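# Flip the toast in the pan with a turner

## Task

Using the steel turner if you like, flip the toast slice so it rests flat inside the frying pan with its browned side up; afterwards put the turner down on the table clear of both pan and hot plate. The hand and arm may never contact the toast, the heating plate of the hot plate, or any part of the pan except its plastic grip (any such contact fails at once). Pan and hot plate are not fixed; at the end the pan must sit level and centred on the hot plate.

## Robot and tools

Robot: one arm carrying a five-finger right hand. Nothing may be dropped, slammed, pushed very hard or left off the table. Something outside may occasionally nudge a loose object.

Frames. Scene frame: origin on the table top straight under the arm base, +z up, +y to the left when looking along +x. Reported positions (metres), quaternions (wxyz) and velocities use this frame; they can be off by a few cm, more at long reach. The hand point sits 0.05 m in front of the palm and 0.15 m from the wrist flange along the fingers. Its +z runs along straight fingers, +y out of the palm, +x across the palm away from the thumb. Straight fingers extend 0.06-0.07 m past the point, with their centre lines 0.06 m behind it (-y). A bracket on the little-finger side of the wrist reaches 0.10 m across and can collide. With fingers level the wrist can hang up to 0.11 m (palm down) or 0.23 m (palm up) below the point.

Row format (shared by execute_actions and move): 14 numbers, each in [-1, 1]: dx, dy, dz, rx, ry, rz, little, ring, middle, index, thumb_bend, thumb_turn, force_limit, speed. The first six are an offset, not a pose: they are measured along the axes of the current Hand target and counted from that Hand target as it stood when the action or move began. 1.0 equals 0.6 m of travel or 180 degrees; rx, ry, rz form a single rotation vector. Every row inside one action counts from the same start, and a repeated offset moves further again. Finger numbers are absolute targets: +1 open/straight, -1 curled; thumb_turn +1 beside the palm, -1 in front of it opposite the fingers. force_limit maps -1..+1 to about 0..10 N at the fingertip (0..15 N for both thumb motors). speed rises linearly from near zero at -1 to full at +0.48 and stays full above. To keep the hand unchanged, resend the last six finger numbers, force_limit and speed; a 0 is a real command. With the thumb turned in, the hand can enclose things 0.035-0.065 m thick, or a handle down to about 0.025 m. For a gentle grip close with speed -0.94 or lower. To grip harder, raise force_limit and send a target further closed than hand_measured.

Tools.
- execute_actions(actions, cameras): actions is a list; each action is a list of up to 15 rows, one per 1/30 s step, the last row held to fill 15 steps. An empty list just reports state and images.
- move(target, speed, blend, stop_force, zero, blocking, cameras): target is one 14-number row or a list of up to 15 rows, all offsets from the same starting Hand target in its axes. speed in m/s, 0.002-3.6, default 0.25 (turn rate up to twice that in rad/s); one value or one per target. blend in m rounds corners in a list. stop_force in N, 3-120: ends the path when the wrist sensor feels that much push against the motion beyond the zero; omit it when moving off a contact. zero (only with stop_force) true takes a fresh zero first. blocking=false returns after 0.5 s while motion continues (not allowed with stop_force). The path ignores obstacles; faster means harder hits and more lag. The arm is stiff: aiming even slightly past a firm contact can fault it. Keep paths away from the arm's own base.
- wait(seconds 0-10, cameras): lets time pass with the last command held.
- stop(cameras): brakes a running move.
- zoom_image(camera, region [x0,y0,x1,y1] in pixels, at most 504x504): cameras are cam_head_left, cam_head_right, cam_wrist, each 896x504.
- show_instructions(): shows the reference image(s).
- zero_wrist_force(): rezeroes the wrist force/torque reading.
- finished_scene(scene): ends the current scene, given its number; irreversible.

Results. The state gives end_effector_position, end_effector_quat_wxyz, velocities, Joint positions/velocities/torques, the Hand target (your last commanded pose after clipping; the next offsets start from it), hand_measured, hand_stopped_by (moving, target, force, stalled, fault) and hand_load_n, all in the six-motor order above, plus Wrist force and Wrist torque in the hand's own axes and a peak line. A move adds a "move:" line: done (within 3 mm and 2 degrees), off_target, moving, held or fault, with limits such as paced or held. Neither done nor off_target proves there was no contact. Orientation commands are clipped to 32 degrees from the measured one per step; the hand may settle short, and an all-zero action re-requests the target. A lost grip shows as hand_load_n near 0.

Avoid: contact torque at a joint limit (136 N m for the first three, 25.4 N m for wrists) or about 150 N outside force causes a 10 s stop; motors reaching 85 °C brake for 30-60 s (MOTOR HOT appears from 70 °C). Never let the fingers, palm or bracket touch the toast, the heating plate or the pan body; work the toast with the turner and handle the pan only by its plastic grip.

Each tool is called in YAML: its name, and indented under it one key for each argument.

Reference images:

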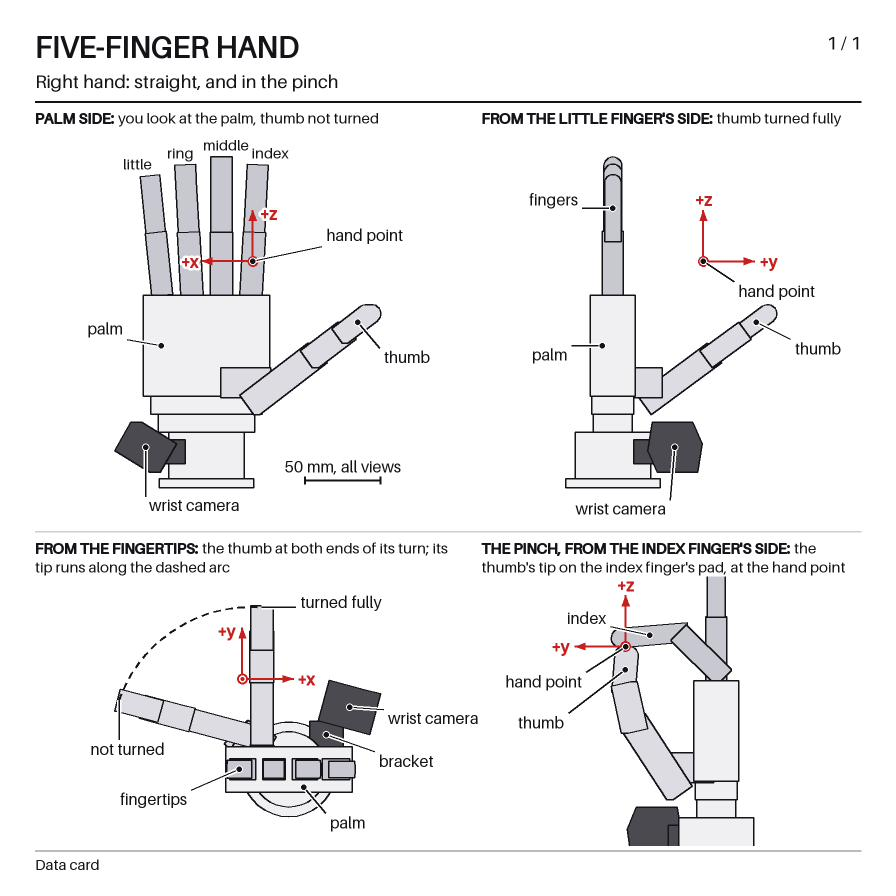

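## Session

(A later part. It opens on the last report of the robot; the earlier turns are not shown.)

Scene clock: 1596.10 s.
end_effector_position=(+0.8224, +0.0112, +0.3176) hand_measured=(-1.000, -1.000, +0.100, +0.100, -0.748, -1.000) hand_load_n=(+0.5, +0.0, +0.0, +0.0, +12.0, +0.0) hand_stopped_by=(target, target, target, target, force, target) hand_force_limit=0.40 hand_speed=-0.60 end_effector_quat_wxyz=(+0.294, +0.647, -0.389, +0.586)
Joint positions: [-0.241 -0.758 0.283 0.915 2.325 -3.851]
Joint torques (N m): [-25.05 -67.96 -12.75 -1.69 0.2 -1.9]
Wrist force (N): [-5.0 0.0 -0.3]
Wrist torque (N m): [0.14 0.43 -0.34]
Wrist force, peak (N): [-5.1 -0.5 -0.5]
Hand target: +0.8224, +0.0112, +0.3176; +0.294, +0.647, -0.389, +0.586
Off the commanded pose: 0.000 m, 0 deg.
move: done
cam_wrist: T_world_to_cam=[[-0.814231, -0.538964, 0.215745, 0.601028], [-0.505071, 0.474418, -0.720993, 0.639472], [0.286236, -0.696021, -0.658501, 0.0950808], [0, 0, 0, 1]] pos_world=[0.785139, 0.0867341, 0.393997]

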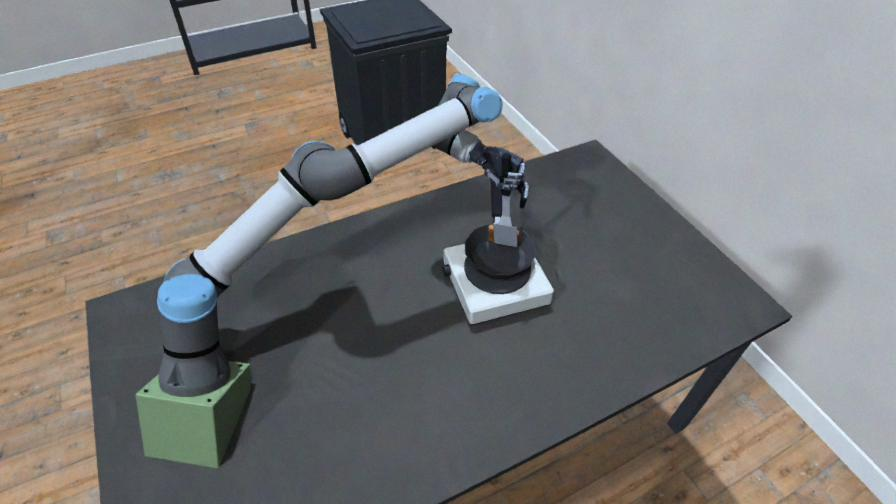

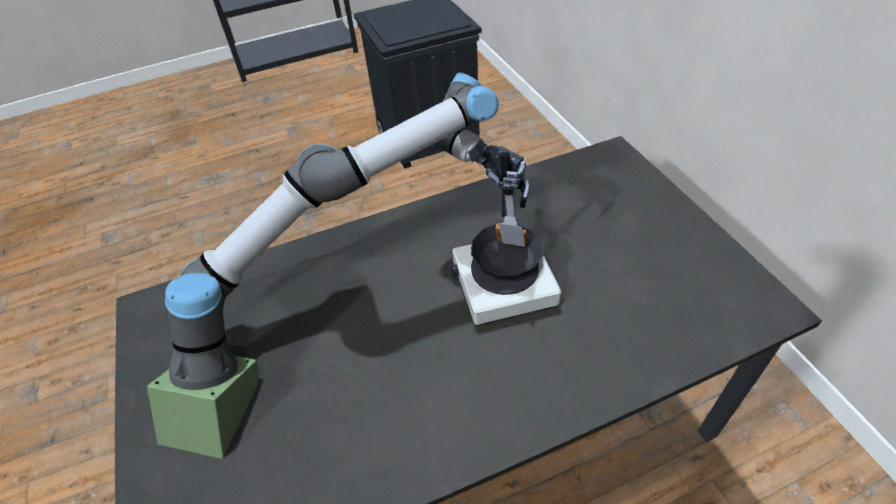

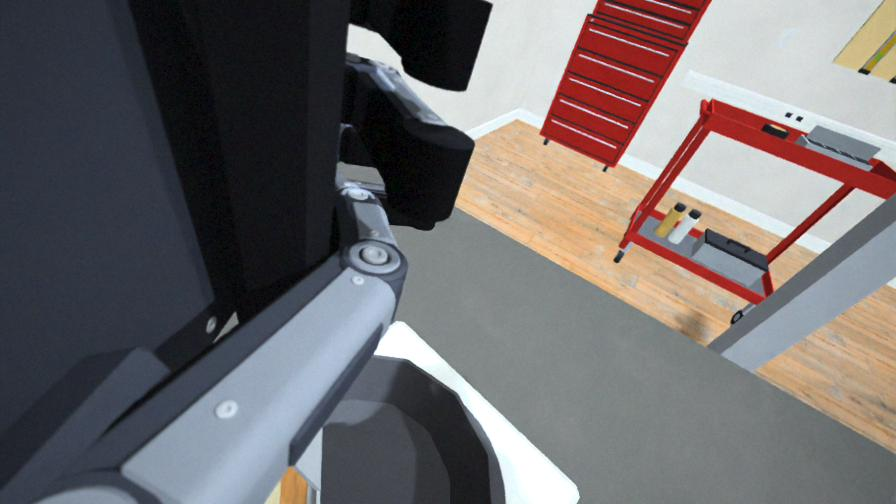

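move:
  target: [0.0110, 0.0823, 0.0197, 0.0098, -0.0205, 0.0802, -1, -1, 0.1, 0.1, -0.99, -1, 0.4, -0.6]
  speed: 0.05
  stop_force: 5

zoom_image:
  camera: "cam_head_right"
  region: [440, 200, 580, 330]

zoom_image:
  camera: "cam_head_left"
  region: [430, 200, 570, 330]

Scene clock: 1648.60 s.
end_effector_position=(+0.7869, -0.0256, +0.3187) hand_measured=(-1.000, -1.000, +0.100, +0.100, -0.748, -1.000) hand_load_n=(+0.0, +0.0, +0.0, +0.0, +12.5, -0.5) hand_stopped_by=(target, target, target, target, force, target) hand_force_limit=0.40 hand_speed=-0.60 end_effector_quat_wxyz=(+0.195, +0.616, -0.468, +0.603)
Joint positions: [-0.35 -1.037 0.786 0.669 2.156 -3.648]
Joint torques (N m): [-9.47 -35.79 -21.57 2.33 3.1 -2.15]
Wrist force (N): [-4.3 0.7 0.3]
Wrist torque (N m): [0.08 0.30 -0.32]
Wrist force, peak (N): [-5.1 0.0 -0.2]
Hand target: +0.7869, -0.0256, +0.3187; +0.195, +0.616, -0.468, +0.603
Off the commanded pose: 0.000 m, 0 deg.
move: done
cam_wrist: T_world_to_cam=[[-0.830408, -0.555827, -0.0384433, 0.645366], [-0.375136, 0.608802, -0.699023, 0.533883], [0.411941, -0.566053, -0.714065, 0.00244972], [0, 0, 0, 1]] pos_world=[0.735187, 0.0350695, 0.399756]

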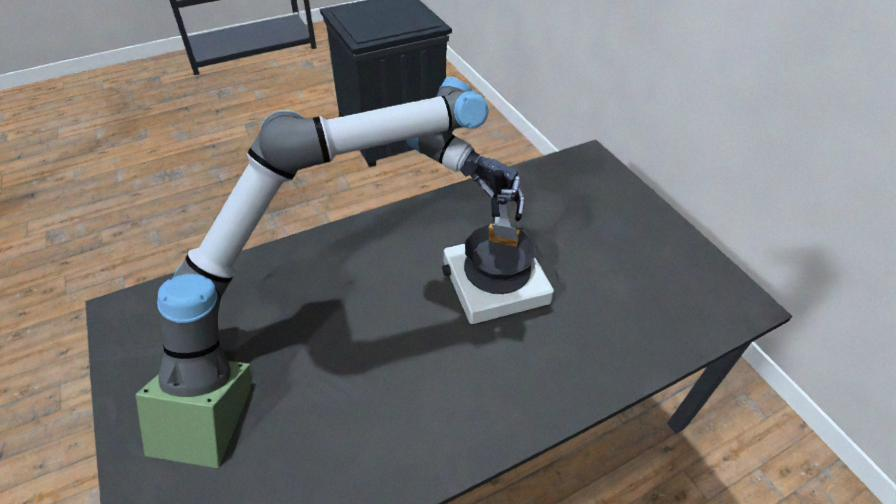

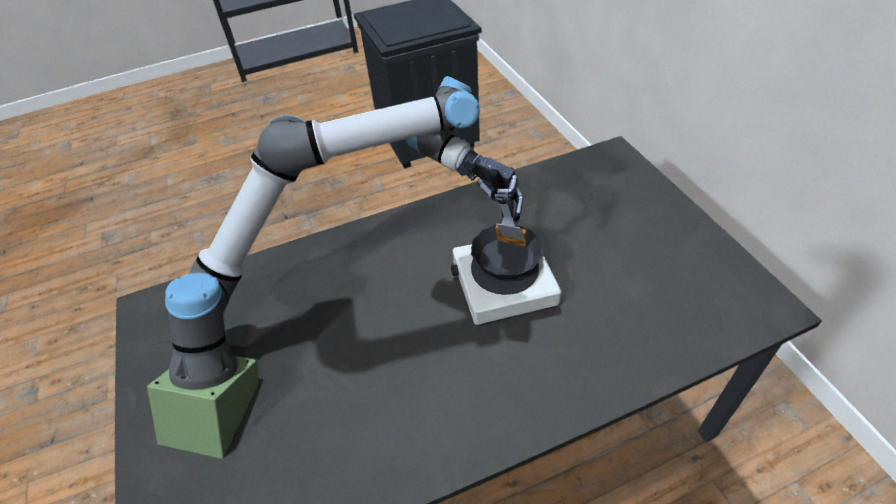

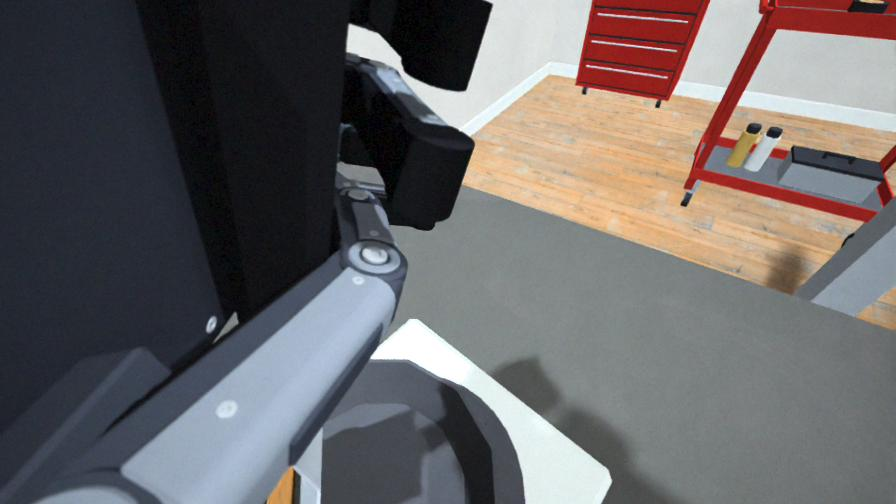

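Scaled by 3.600.

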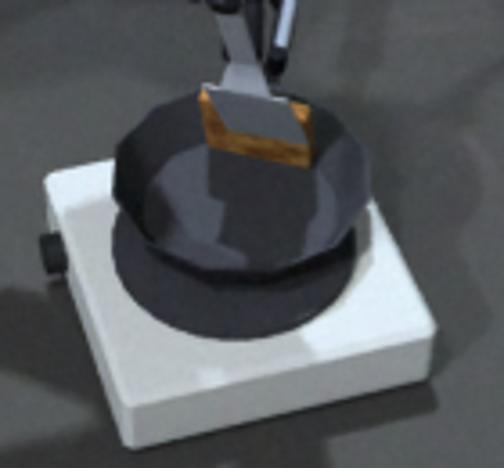

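Scaled by 3.600.

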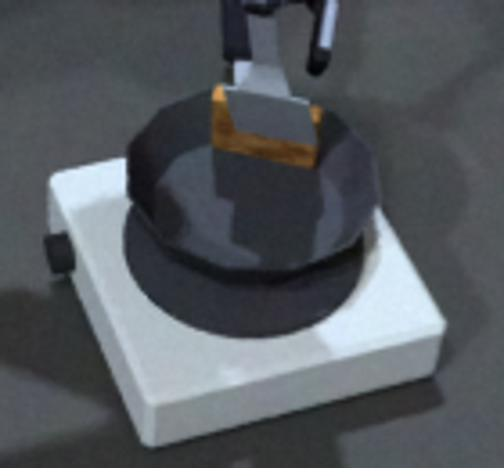

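move:
  target: [0.0039, -0.0256, -0.0070, 0, 0, 0, -1, -1, 0.1, 0.1, -0.99, -1, 0.4, -0.6]
  speed: 0.02
  stop_force: 4

zoom_image:
  camera: "cam_head_right"
  region: [440, 200, 580, 330]

zoom_image:
  camera: "cam_head_left"
  region: [430, 200, 570, 330]

Scene clock: 1655.67 s.
end_effector_position=(+0.7966, -0.0156, +0.3267) hand_measured=(-1.000, -1.000, +0.100, +0.100, -0.748, -1.000) hand_load_n=(+0.0, +0.0, +0.0, +0.0, +12.0, +0.0) hand_stopped_by=(target, target, target, target, force, target) hand_force_limit=0.40 hand_speed=-0.60 end_effector_quat_wxyz=(+0.195, +0.616, -0.468, +0.603)
Joint positions: [-0.338 -0.999 0.69 0.73 2.167 -3.642]
Joint torques (N m): [-23.2 -60.72 -14.01 -1.9 0.11 -1.43]
Wrist force (N): [-4.1 0.9 0.8]
Wrist torque (N m): [0.12 0.32 -0.24]
Wrist force, peak (N): [-4.6 0.5 0.1]
Hand target: +0.7966, -0.0156, +0.3267; +0.195, +0.616, -0.468, +0.603
Off the commanded pose: 0.000 m, 0 deg.
move: done
cam_wrist: T_world_to_cam=[[-0.830439, -0.555777, -0.0385024, 0.659331], [-0.375067, 0.608848, -0.69902, 0.536972], [0.411942, -0.566053, -0.714065, 0.00982611], [0, 0, 0, 1]] pos_world=[0.744887, 0.0450693, 0.407756]

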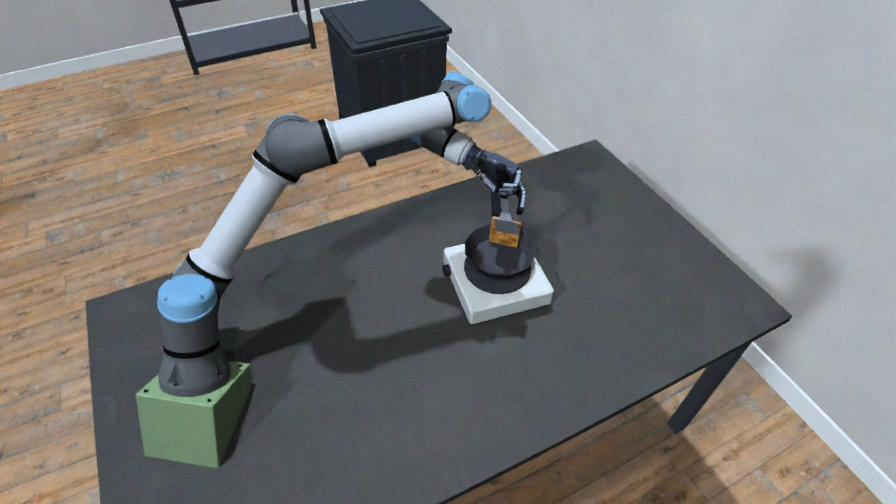

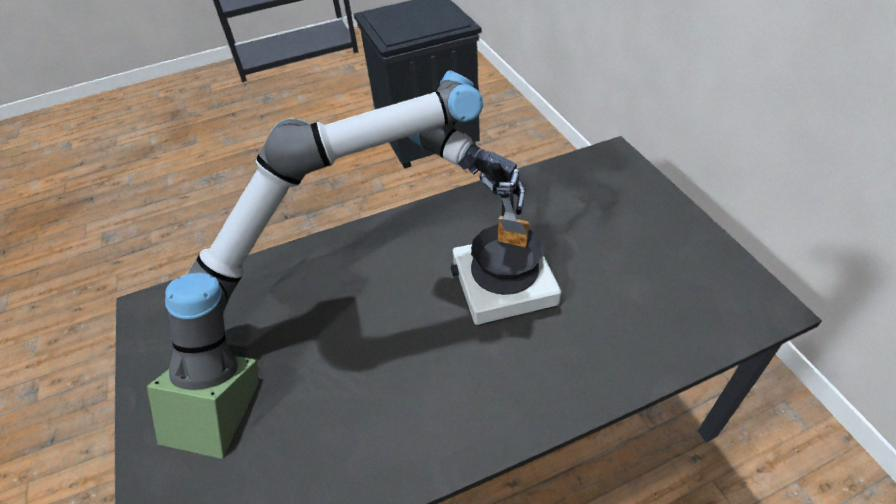

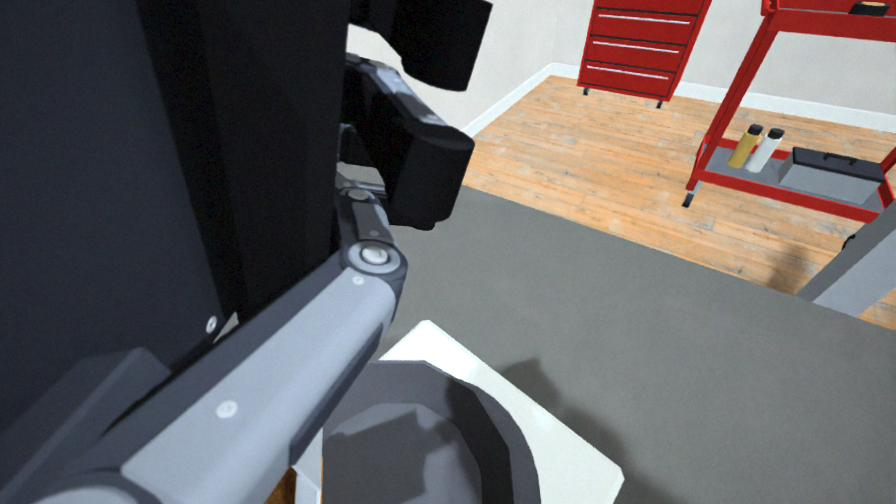

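Scaled by 3.600.

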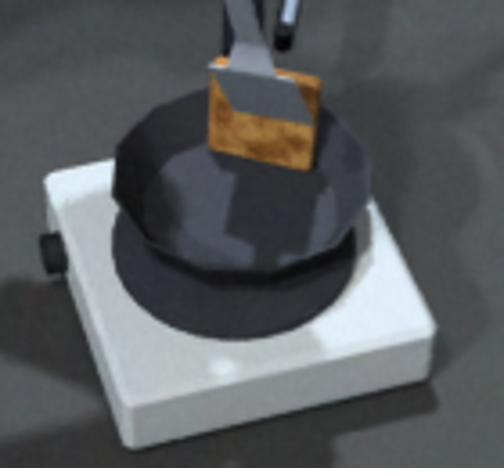

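Scaled by 3.600.

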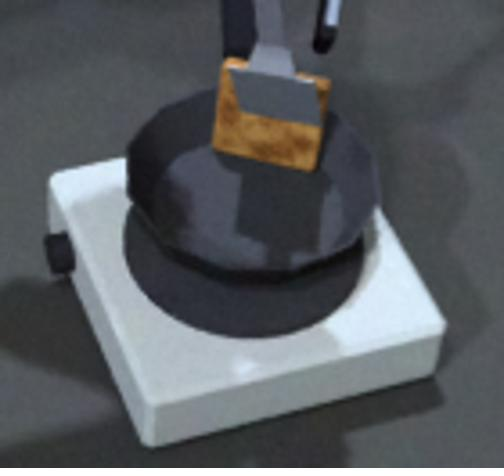

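move:
  target: [0.0048, 0.0122, 0.0025, 0, 0, 0, -1, -1, 0.1, 0.1, -0.99, -1, 0.4, -0.6]
  speed: 0.02

zoom_image:
  camera: "cam_head_right"
  region: [470, 200, 550, 270]

zoom_image:
  camera: "cam_head_left"
  region: [460, 200, 540, 270]

Scene clock: 1662.20 s.
end_effector_position=(+0.7910, -0.0213, +0.3269) hand_measured=(-1.000, -1.000, +0.100, +0.100, -0.748, -1.000) hand_load_n=(+0.0, +0.0, +0.0, +0.0, +12.5, -0.5) hand_stopped_by=(target, target, target, target, force, target) hand_force_limit=0.40 hand_speed=-0.60 end_effector_quat_wxyz=(+0.195, +0.616, -0.468, +0.603)
Joint positions: [-0.348 -1.023 0.737 0.704 2.157 -3.647]
Joint torques (N m): [-8.66 -35.52 -22.19 2.43 2.66 -1.01]
Wrist force (N): [-4.1 0.6 0.1]
Wrist torque (N m): [0.08 0.34 -0.32]
Wrist force, peak (N): [-4.5 0.7 0.2]
Hand target: +0.7910, -0.0213, +0.3267; +0.195, +0.616, -0.468, +0.603
Off the commanded pose: 0.000 m, 0 deg.
move: done
cam_wrist: T_world_to_cam=[[-0.830281, -0.555993, -0.038794, 0.651532], [-0.374961, 0.608725, -0.699183, 0.538476], [0.412356, -0.565972, -0.713889, 0.0086686], [0, 0, 0, 1]] pos_world=[0.739287, 0.0393699, 0.407957]

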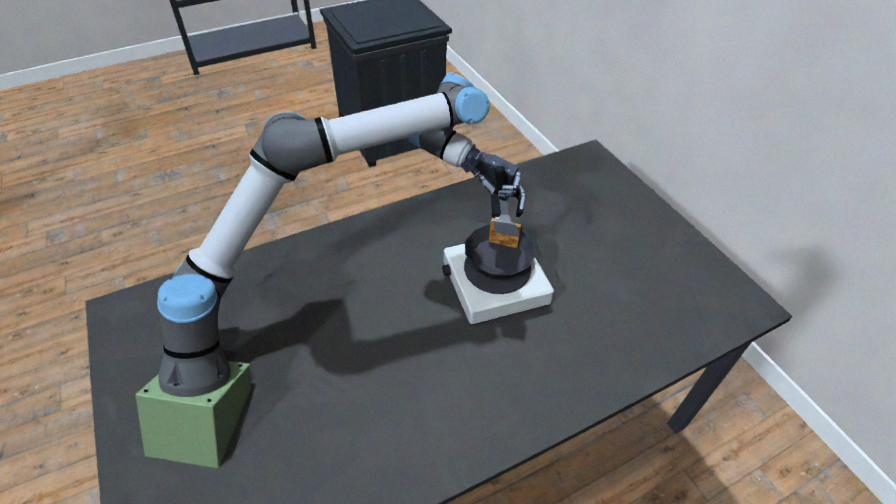

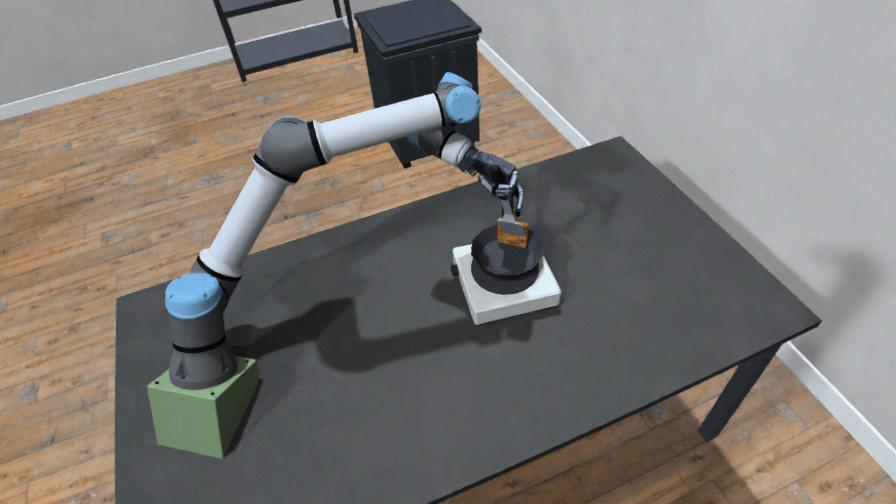

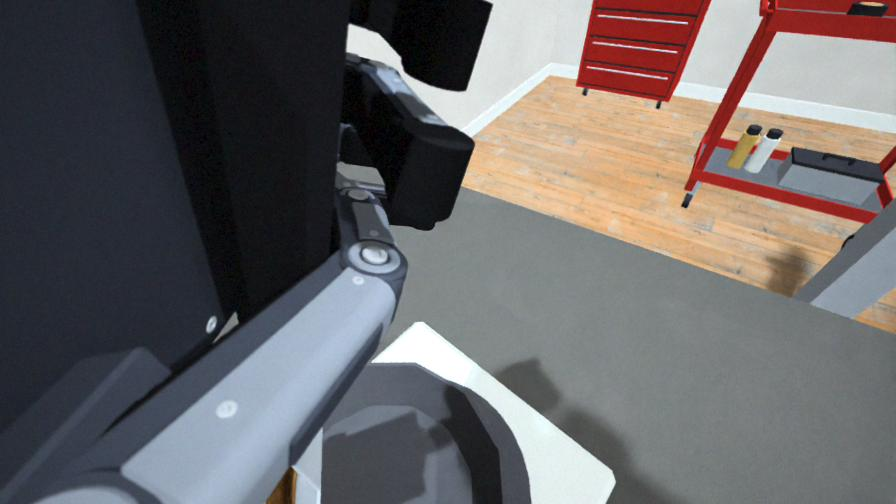

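Scaled by 6.300.

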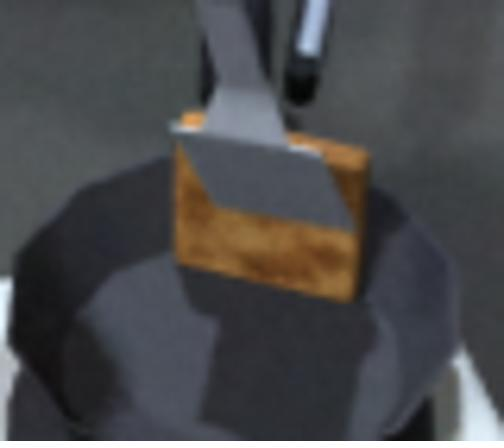

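Scaled by 6.300.

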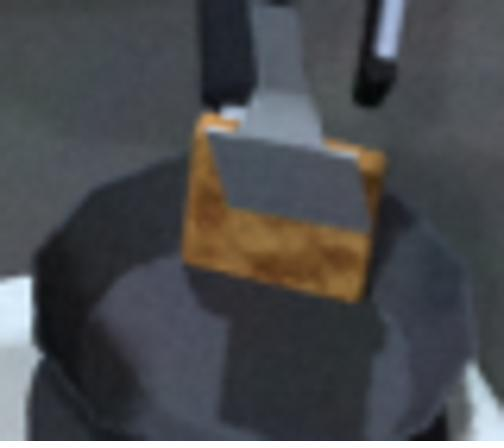

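move:
  target: [-0.0038, -0.0229, -0.0054, 0, 0, 0, -1, -1, 0.1, 0.1, -0.99, -1, 0.4, -0.6]
  speed: 0.02
  stop_force: 4

zoom_image:
  camera: "cam_head_right"
  region: [470, 200, 550, 270]

zoom_image:
  camera: "cam_head_left"
  region: [460, 200, 540, 270]

Scene clock: 1667.40 s.
end_effector_position=(+0.8007, -0.0112, +0.3296) hand_measured=(-1.000, -1.000, +0.100, +0.100, -0.748, -1.000) hand_load_n=(+0.0, +0.0, +0.0, +0.0, +12.5, -0.5) hand_stopped_by=(target, target, target, target, force, target) hand_force_limit=0.40 hand_speed=-0.60 end_effector_quat_wxyz=(+0.195, +0.616, -0.468, +0.603)
Joint positions: [-0.332 -0.981 0.646 0.758 2.172 -3.639]
Joint torques (N m): [-24.15 -61.62 -14.3 -1.58 0.15 -1.63]
Wrist force (N): [-4.2 0.6 0.4]
Wrist torque (N m): [0.07 0.35 -0.27]
Wrist force, peak (N): [-4.5 0.6 0.2]
Hand target: +0.8007, -0.0112, +0.3296; +0.195, +0.616, -0.468, +0.603
Off the commanded pose: 0.000 m, 0 deg.
move: done
cam_wrist: T_world_to_cam=[[-0.830408, -0.555827, -0.0384433, 0.665197], [-0.375136, 0.608802, -0.699023, 0.538044], [0.411941, -0.566053, -0.714065, 0.0127142], [0, 0, 0, 1]] pos_world=[0.748987, 0.0493695, 0.410756]

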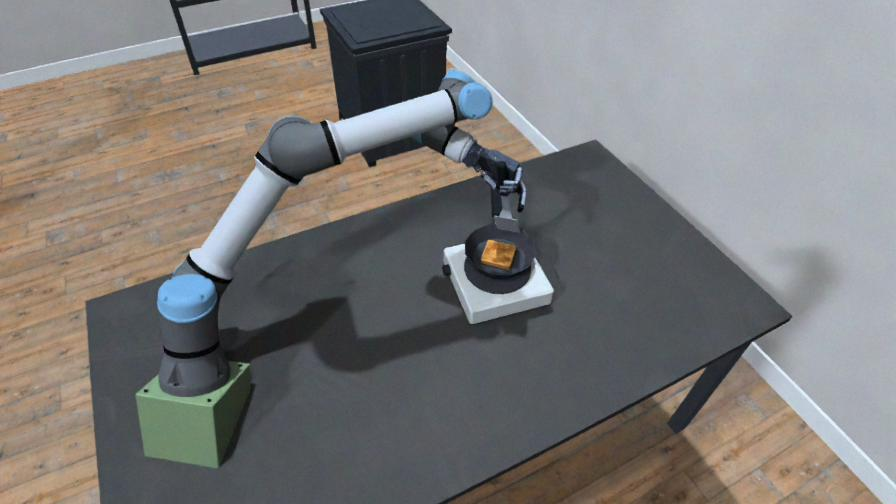

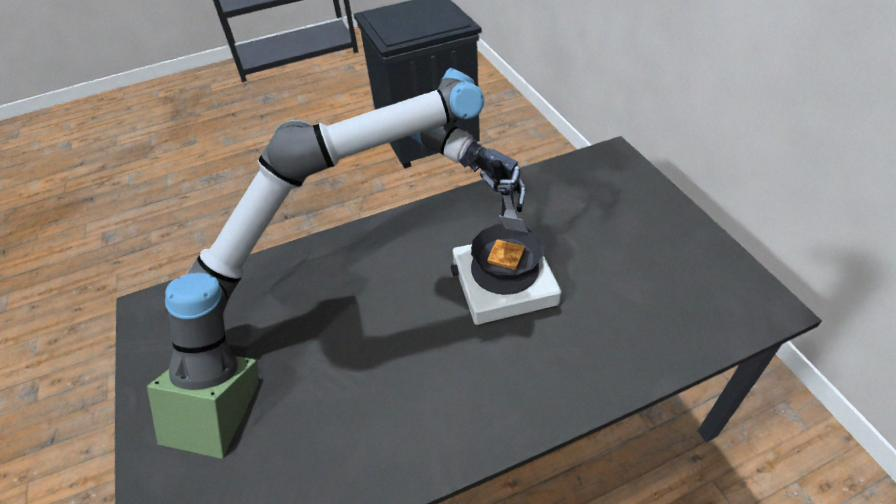

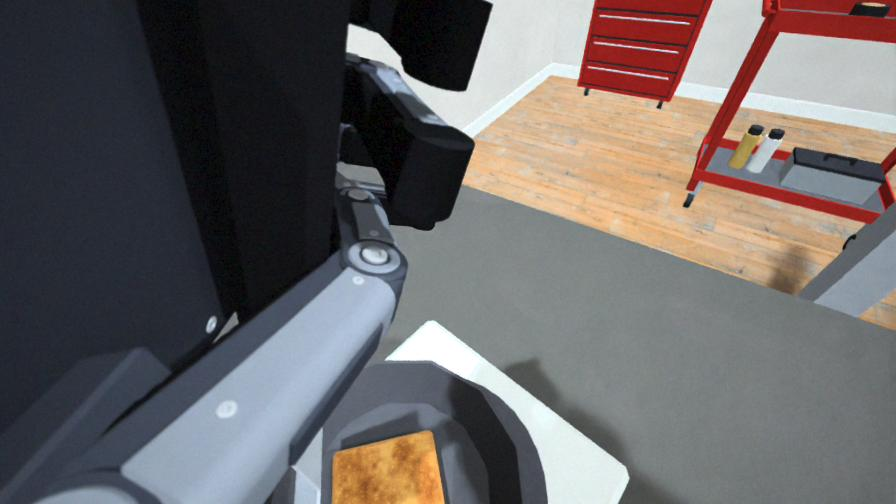

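Scaled by 6.300.

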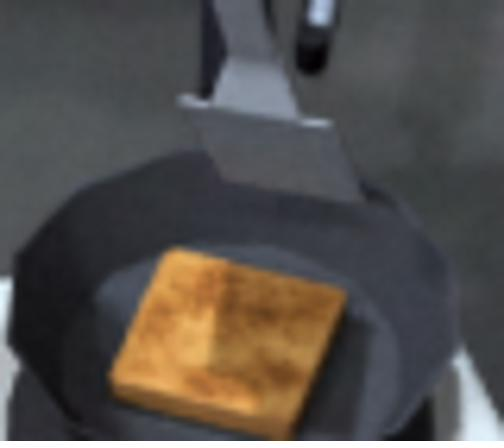

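Scaled by 6.300.

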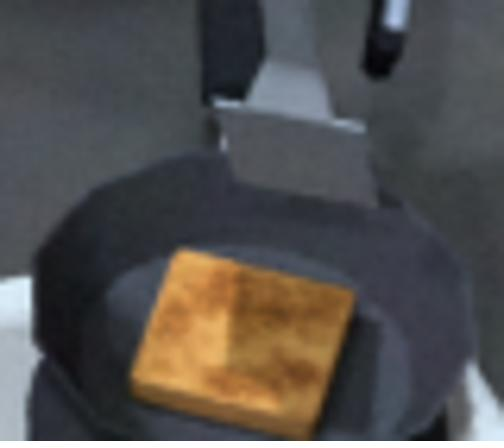

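zoom_image:
  camera: "cam_head_right"
  region: [440, 200, 580, 330]

zoom_image:
  camera: "cam_head_left"
  region: [430, 200, 570, 330]

Scaled by 3.600.

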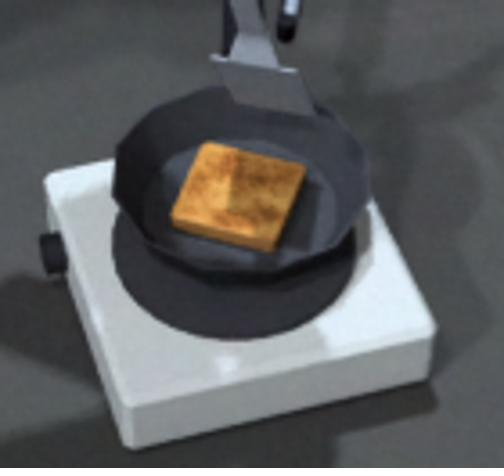

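Scaled by 3.600.

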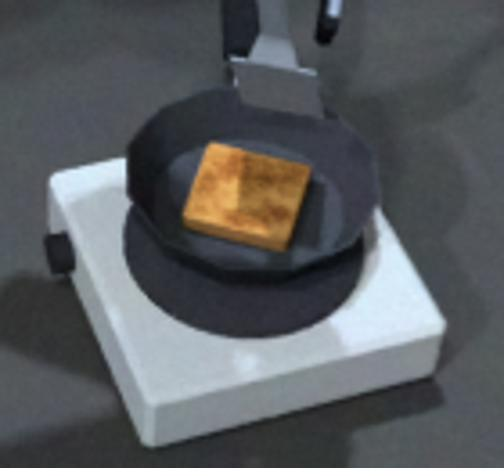

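move:
  target:
    - [0.0473, 0.3013, 0.0712, 0.0228, -0.0479, 0.1870, -1, -1, 0.1, 0.1, -0.99, -1, 0.4, -0.6]
    - [0.0485, 0.5972, 0.3415, -0.0222, -0.1298, 0.3459, -1, -1, 0.1, 0.1, -0.99, -1, 0.4, -0.6]
  speed: 0.15
  blend: 0.03

zoom_image:
  camera: "cam_head_right"
  region: [440, 190, 580, 330]

zoom_image:
  camera: "cam_head_left"
  region: [430, 190, 570, 330]

Scene clock: 1740.23 s.
end_effector_position=(+0.6198, -0.3602, +0.2005) hand_measured=(-1.000, -1.000, +0.100, +0.100, -0.748, -1.000) hand_load_n=(+0.0, +0.0, +0.0, -0.5, +12.5, -0.5) hand_stopped_by=(target, target, target, target, force, target) hand_force_limit=0.40 hand_speed=-0.60 end_effector_quat_wxyz=(+0.216, -0.384, +0.764, -0.471)
Joint positions: [-1.178 -1.03 1.53 0.041 1.031 -2.925]
Joint torques (N m): [-24.08 -27.97 -17.15 1.84 -0.52 -1.11]
Wrist force (N): [-0.9 2.8 1.3]
Wrist torque (N m): [0.21 0.11 -0.19]
Wrist force, peak (N): [-4.4 0.7 0.3]
Hand target: +0.6198, -0.3602, +0.2004; +0.216, -0.384, +0.764, -0.471
Off the commanded pose: 0.000 m, 0 deg.
move: done
cam_wrist: T_world_to_cam=[[-0.552113, 0.0260481, -0.833362, 0.512511], [0.00424713, 0.999587, 0.0284299, 0.352063], [0.833758, 0.0121571, -0.551996, -0.288212], [0, 0, 0, 1]] pos_world=[0.521768, -0.361764, 0.258007]

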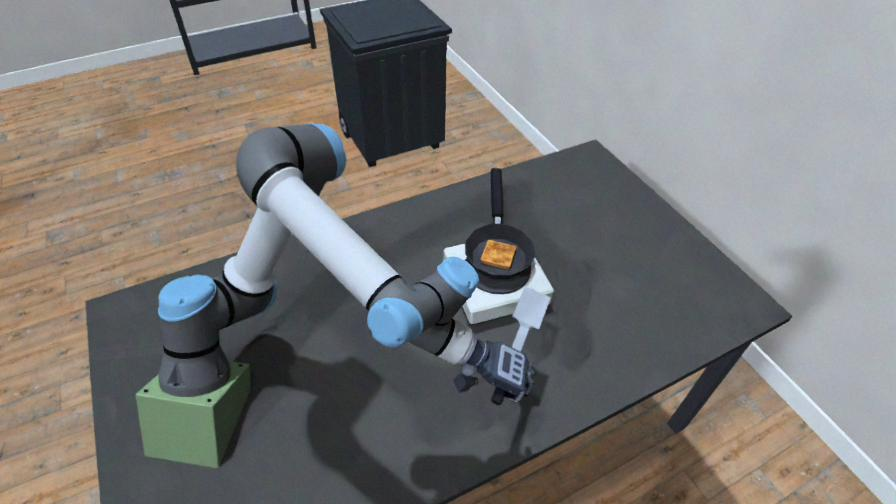

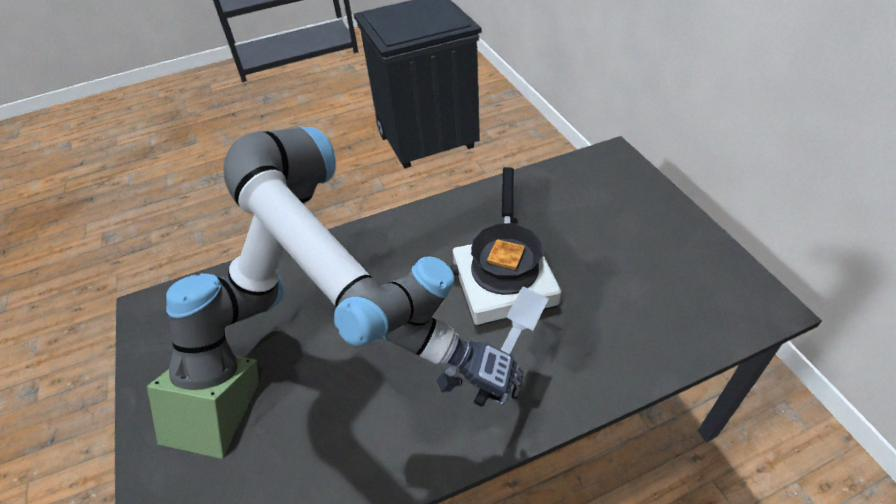

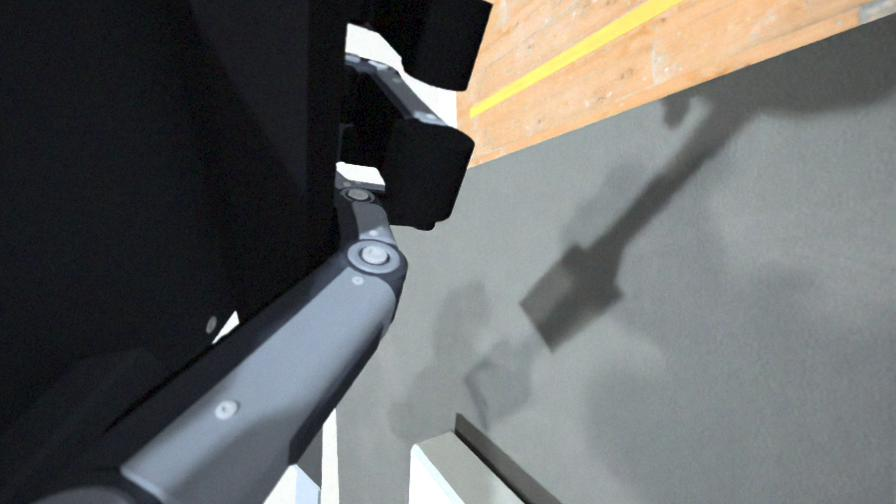

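Scaled by 3.600.

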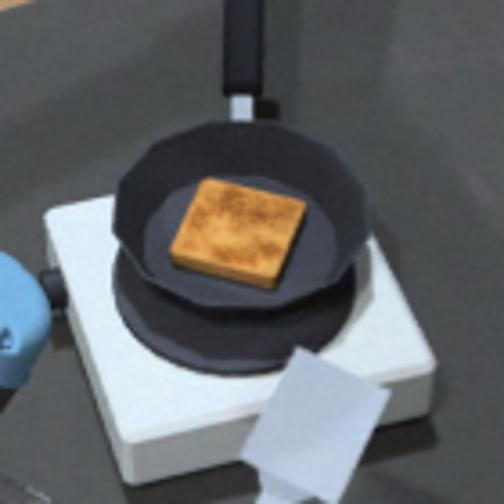

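Scaled by 3.600.

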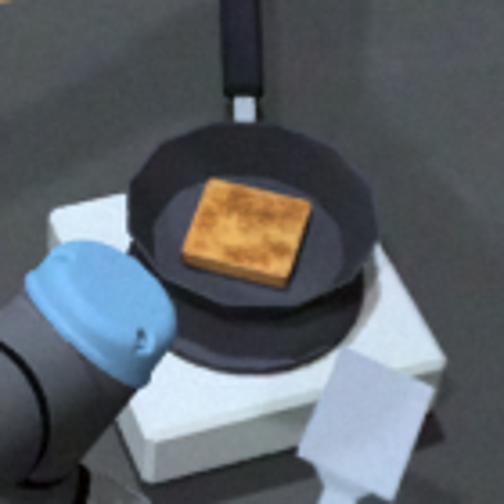

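zoom_image:
  camera: "cam_head_right"
  region: [450, 215, 570, 335]

Scaled by 4.200.

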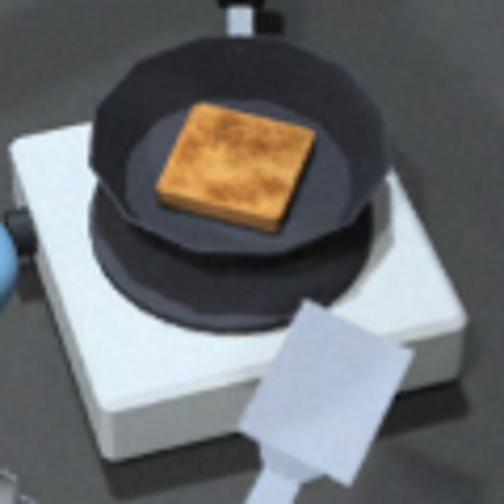

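move:
  target: [-0.5527, -0.0775, -0.3915, 0, 0, 0, -1, -1, 0.1, 0.1, -0.99, -1, 0.4, -0.6]
  speed: 0.25

zoom_image:
  camera: "cam_wrist"
  region: [392, 0, 896, 504]

Scene clock: 1798.00 s.
end_effector_position=(+0.6778, +0.0197, +0.3402) hand_measured=(-1.000, -1.000, +0.100, +0.100, -0.748, -1.000) hand_load_n=(+0.0, +0.0, -0.5, +0.0, +12.5, -0.5) hand_stopped_by=(target, target, target, target, force, target) hand_force_limit=0.40 hand_speed=-0.60 end_effector_quat_wxyz=(+0.216, -0.384, +0.764, -0.470)
Joint positions: [-0.709 -1.537 1.429 0.569 1.444 -2.688]
Joint torques (N m): [-3.67 -15.42 -27.6 0.59 2.09 -1.14]
Wrist force (N): [-1.5 2.4 1.0]
Wrist torque (N m): [0.17 0.16 -0.20]
Wrist force, peak (N): [1.5 3.2 2.3]
Hand target: +0.6778, +0.0198, +0.3403; +0.216, -0.384, +0.764, -0.471
Off the commanded pose: 0.000 m, 0 deg.
move: done
cam_wrist: T_world_to_cam=[[-0.552046, 0.0261592, -0.833403, 0.65112], [0.00413952, 0.999581, 0.0286332, -0.0318195], [0.833803, 0.012357, -0.551923, -0.264078], [0, 0, 0, 1]] pos_world=[0.579769, 0.0180366, 0.397806]

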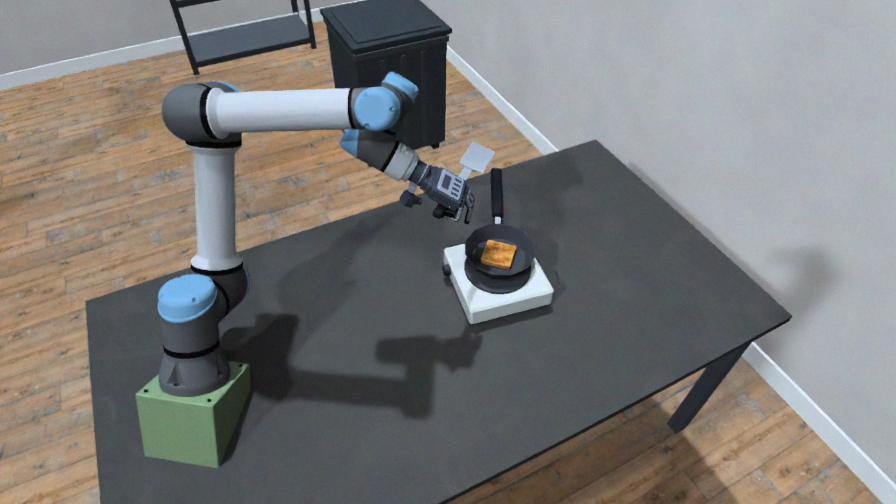

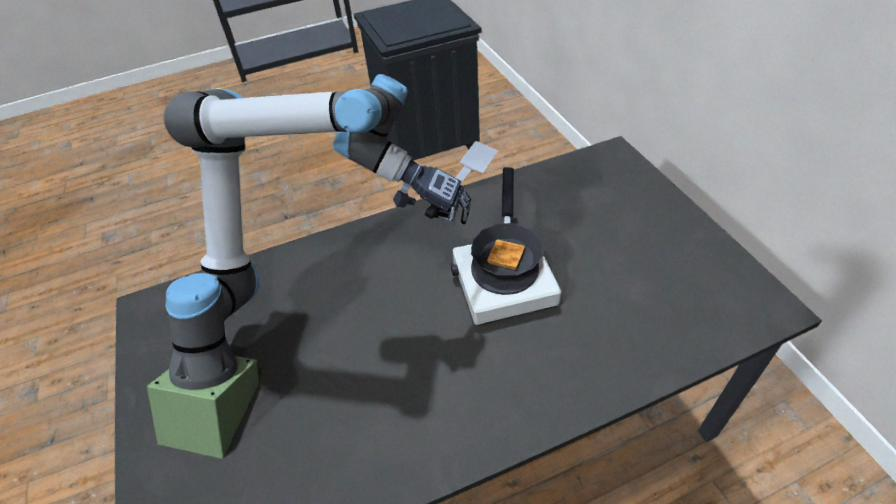

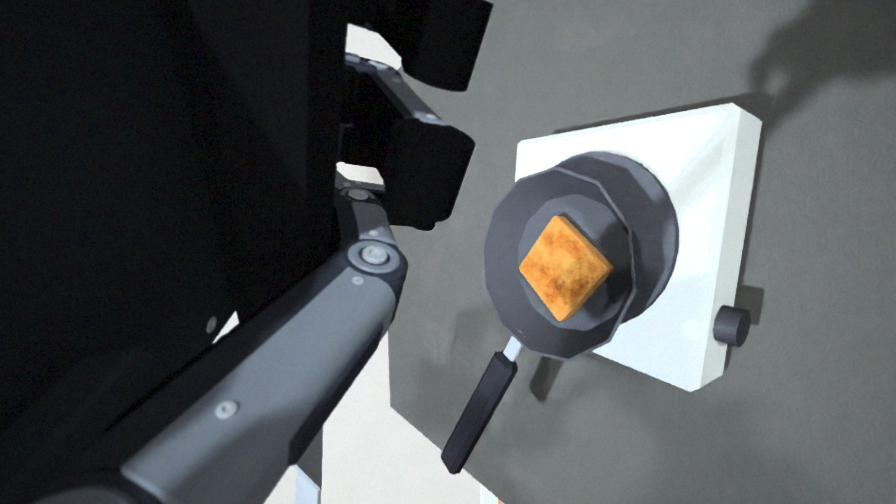

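Scaled by 1.000.

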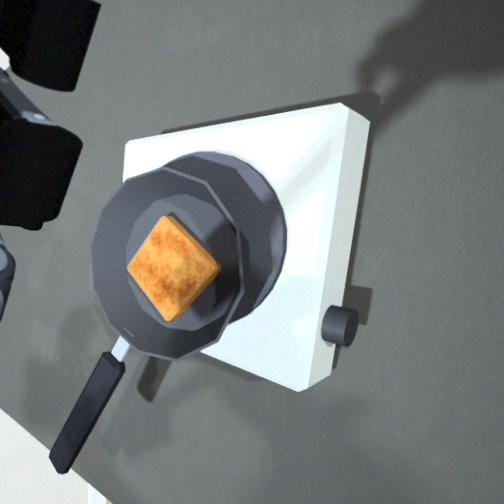

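zoom_image:
  camera: "cam_wrist"
  region: [470, 135, 710, 375]

Scaled by 2.100.

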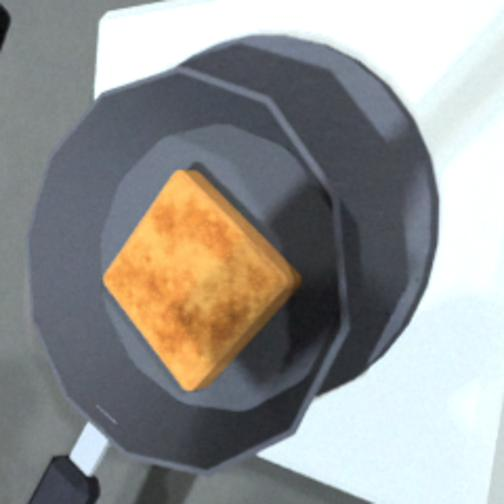

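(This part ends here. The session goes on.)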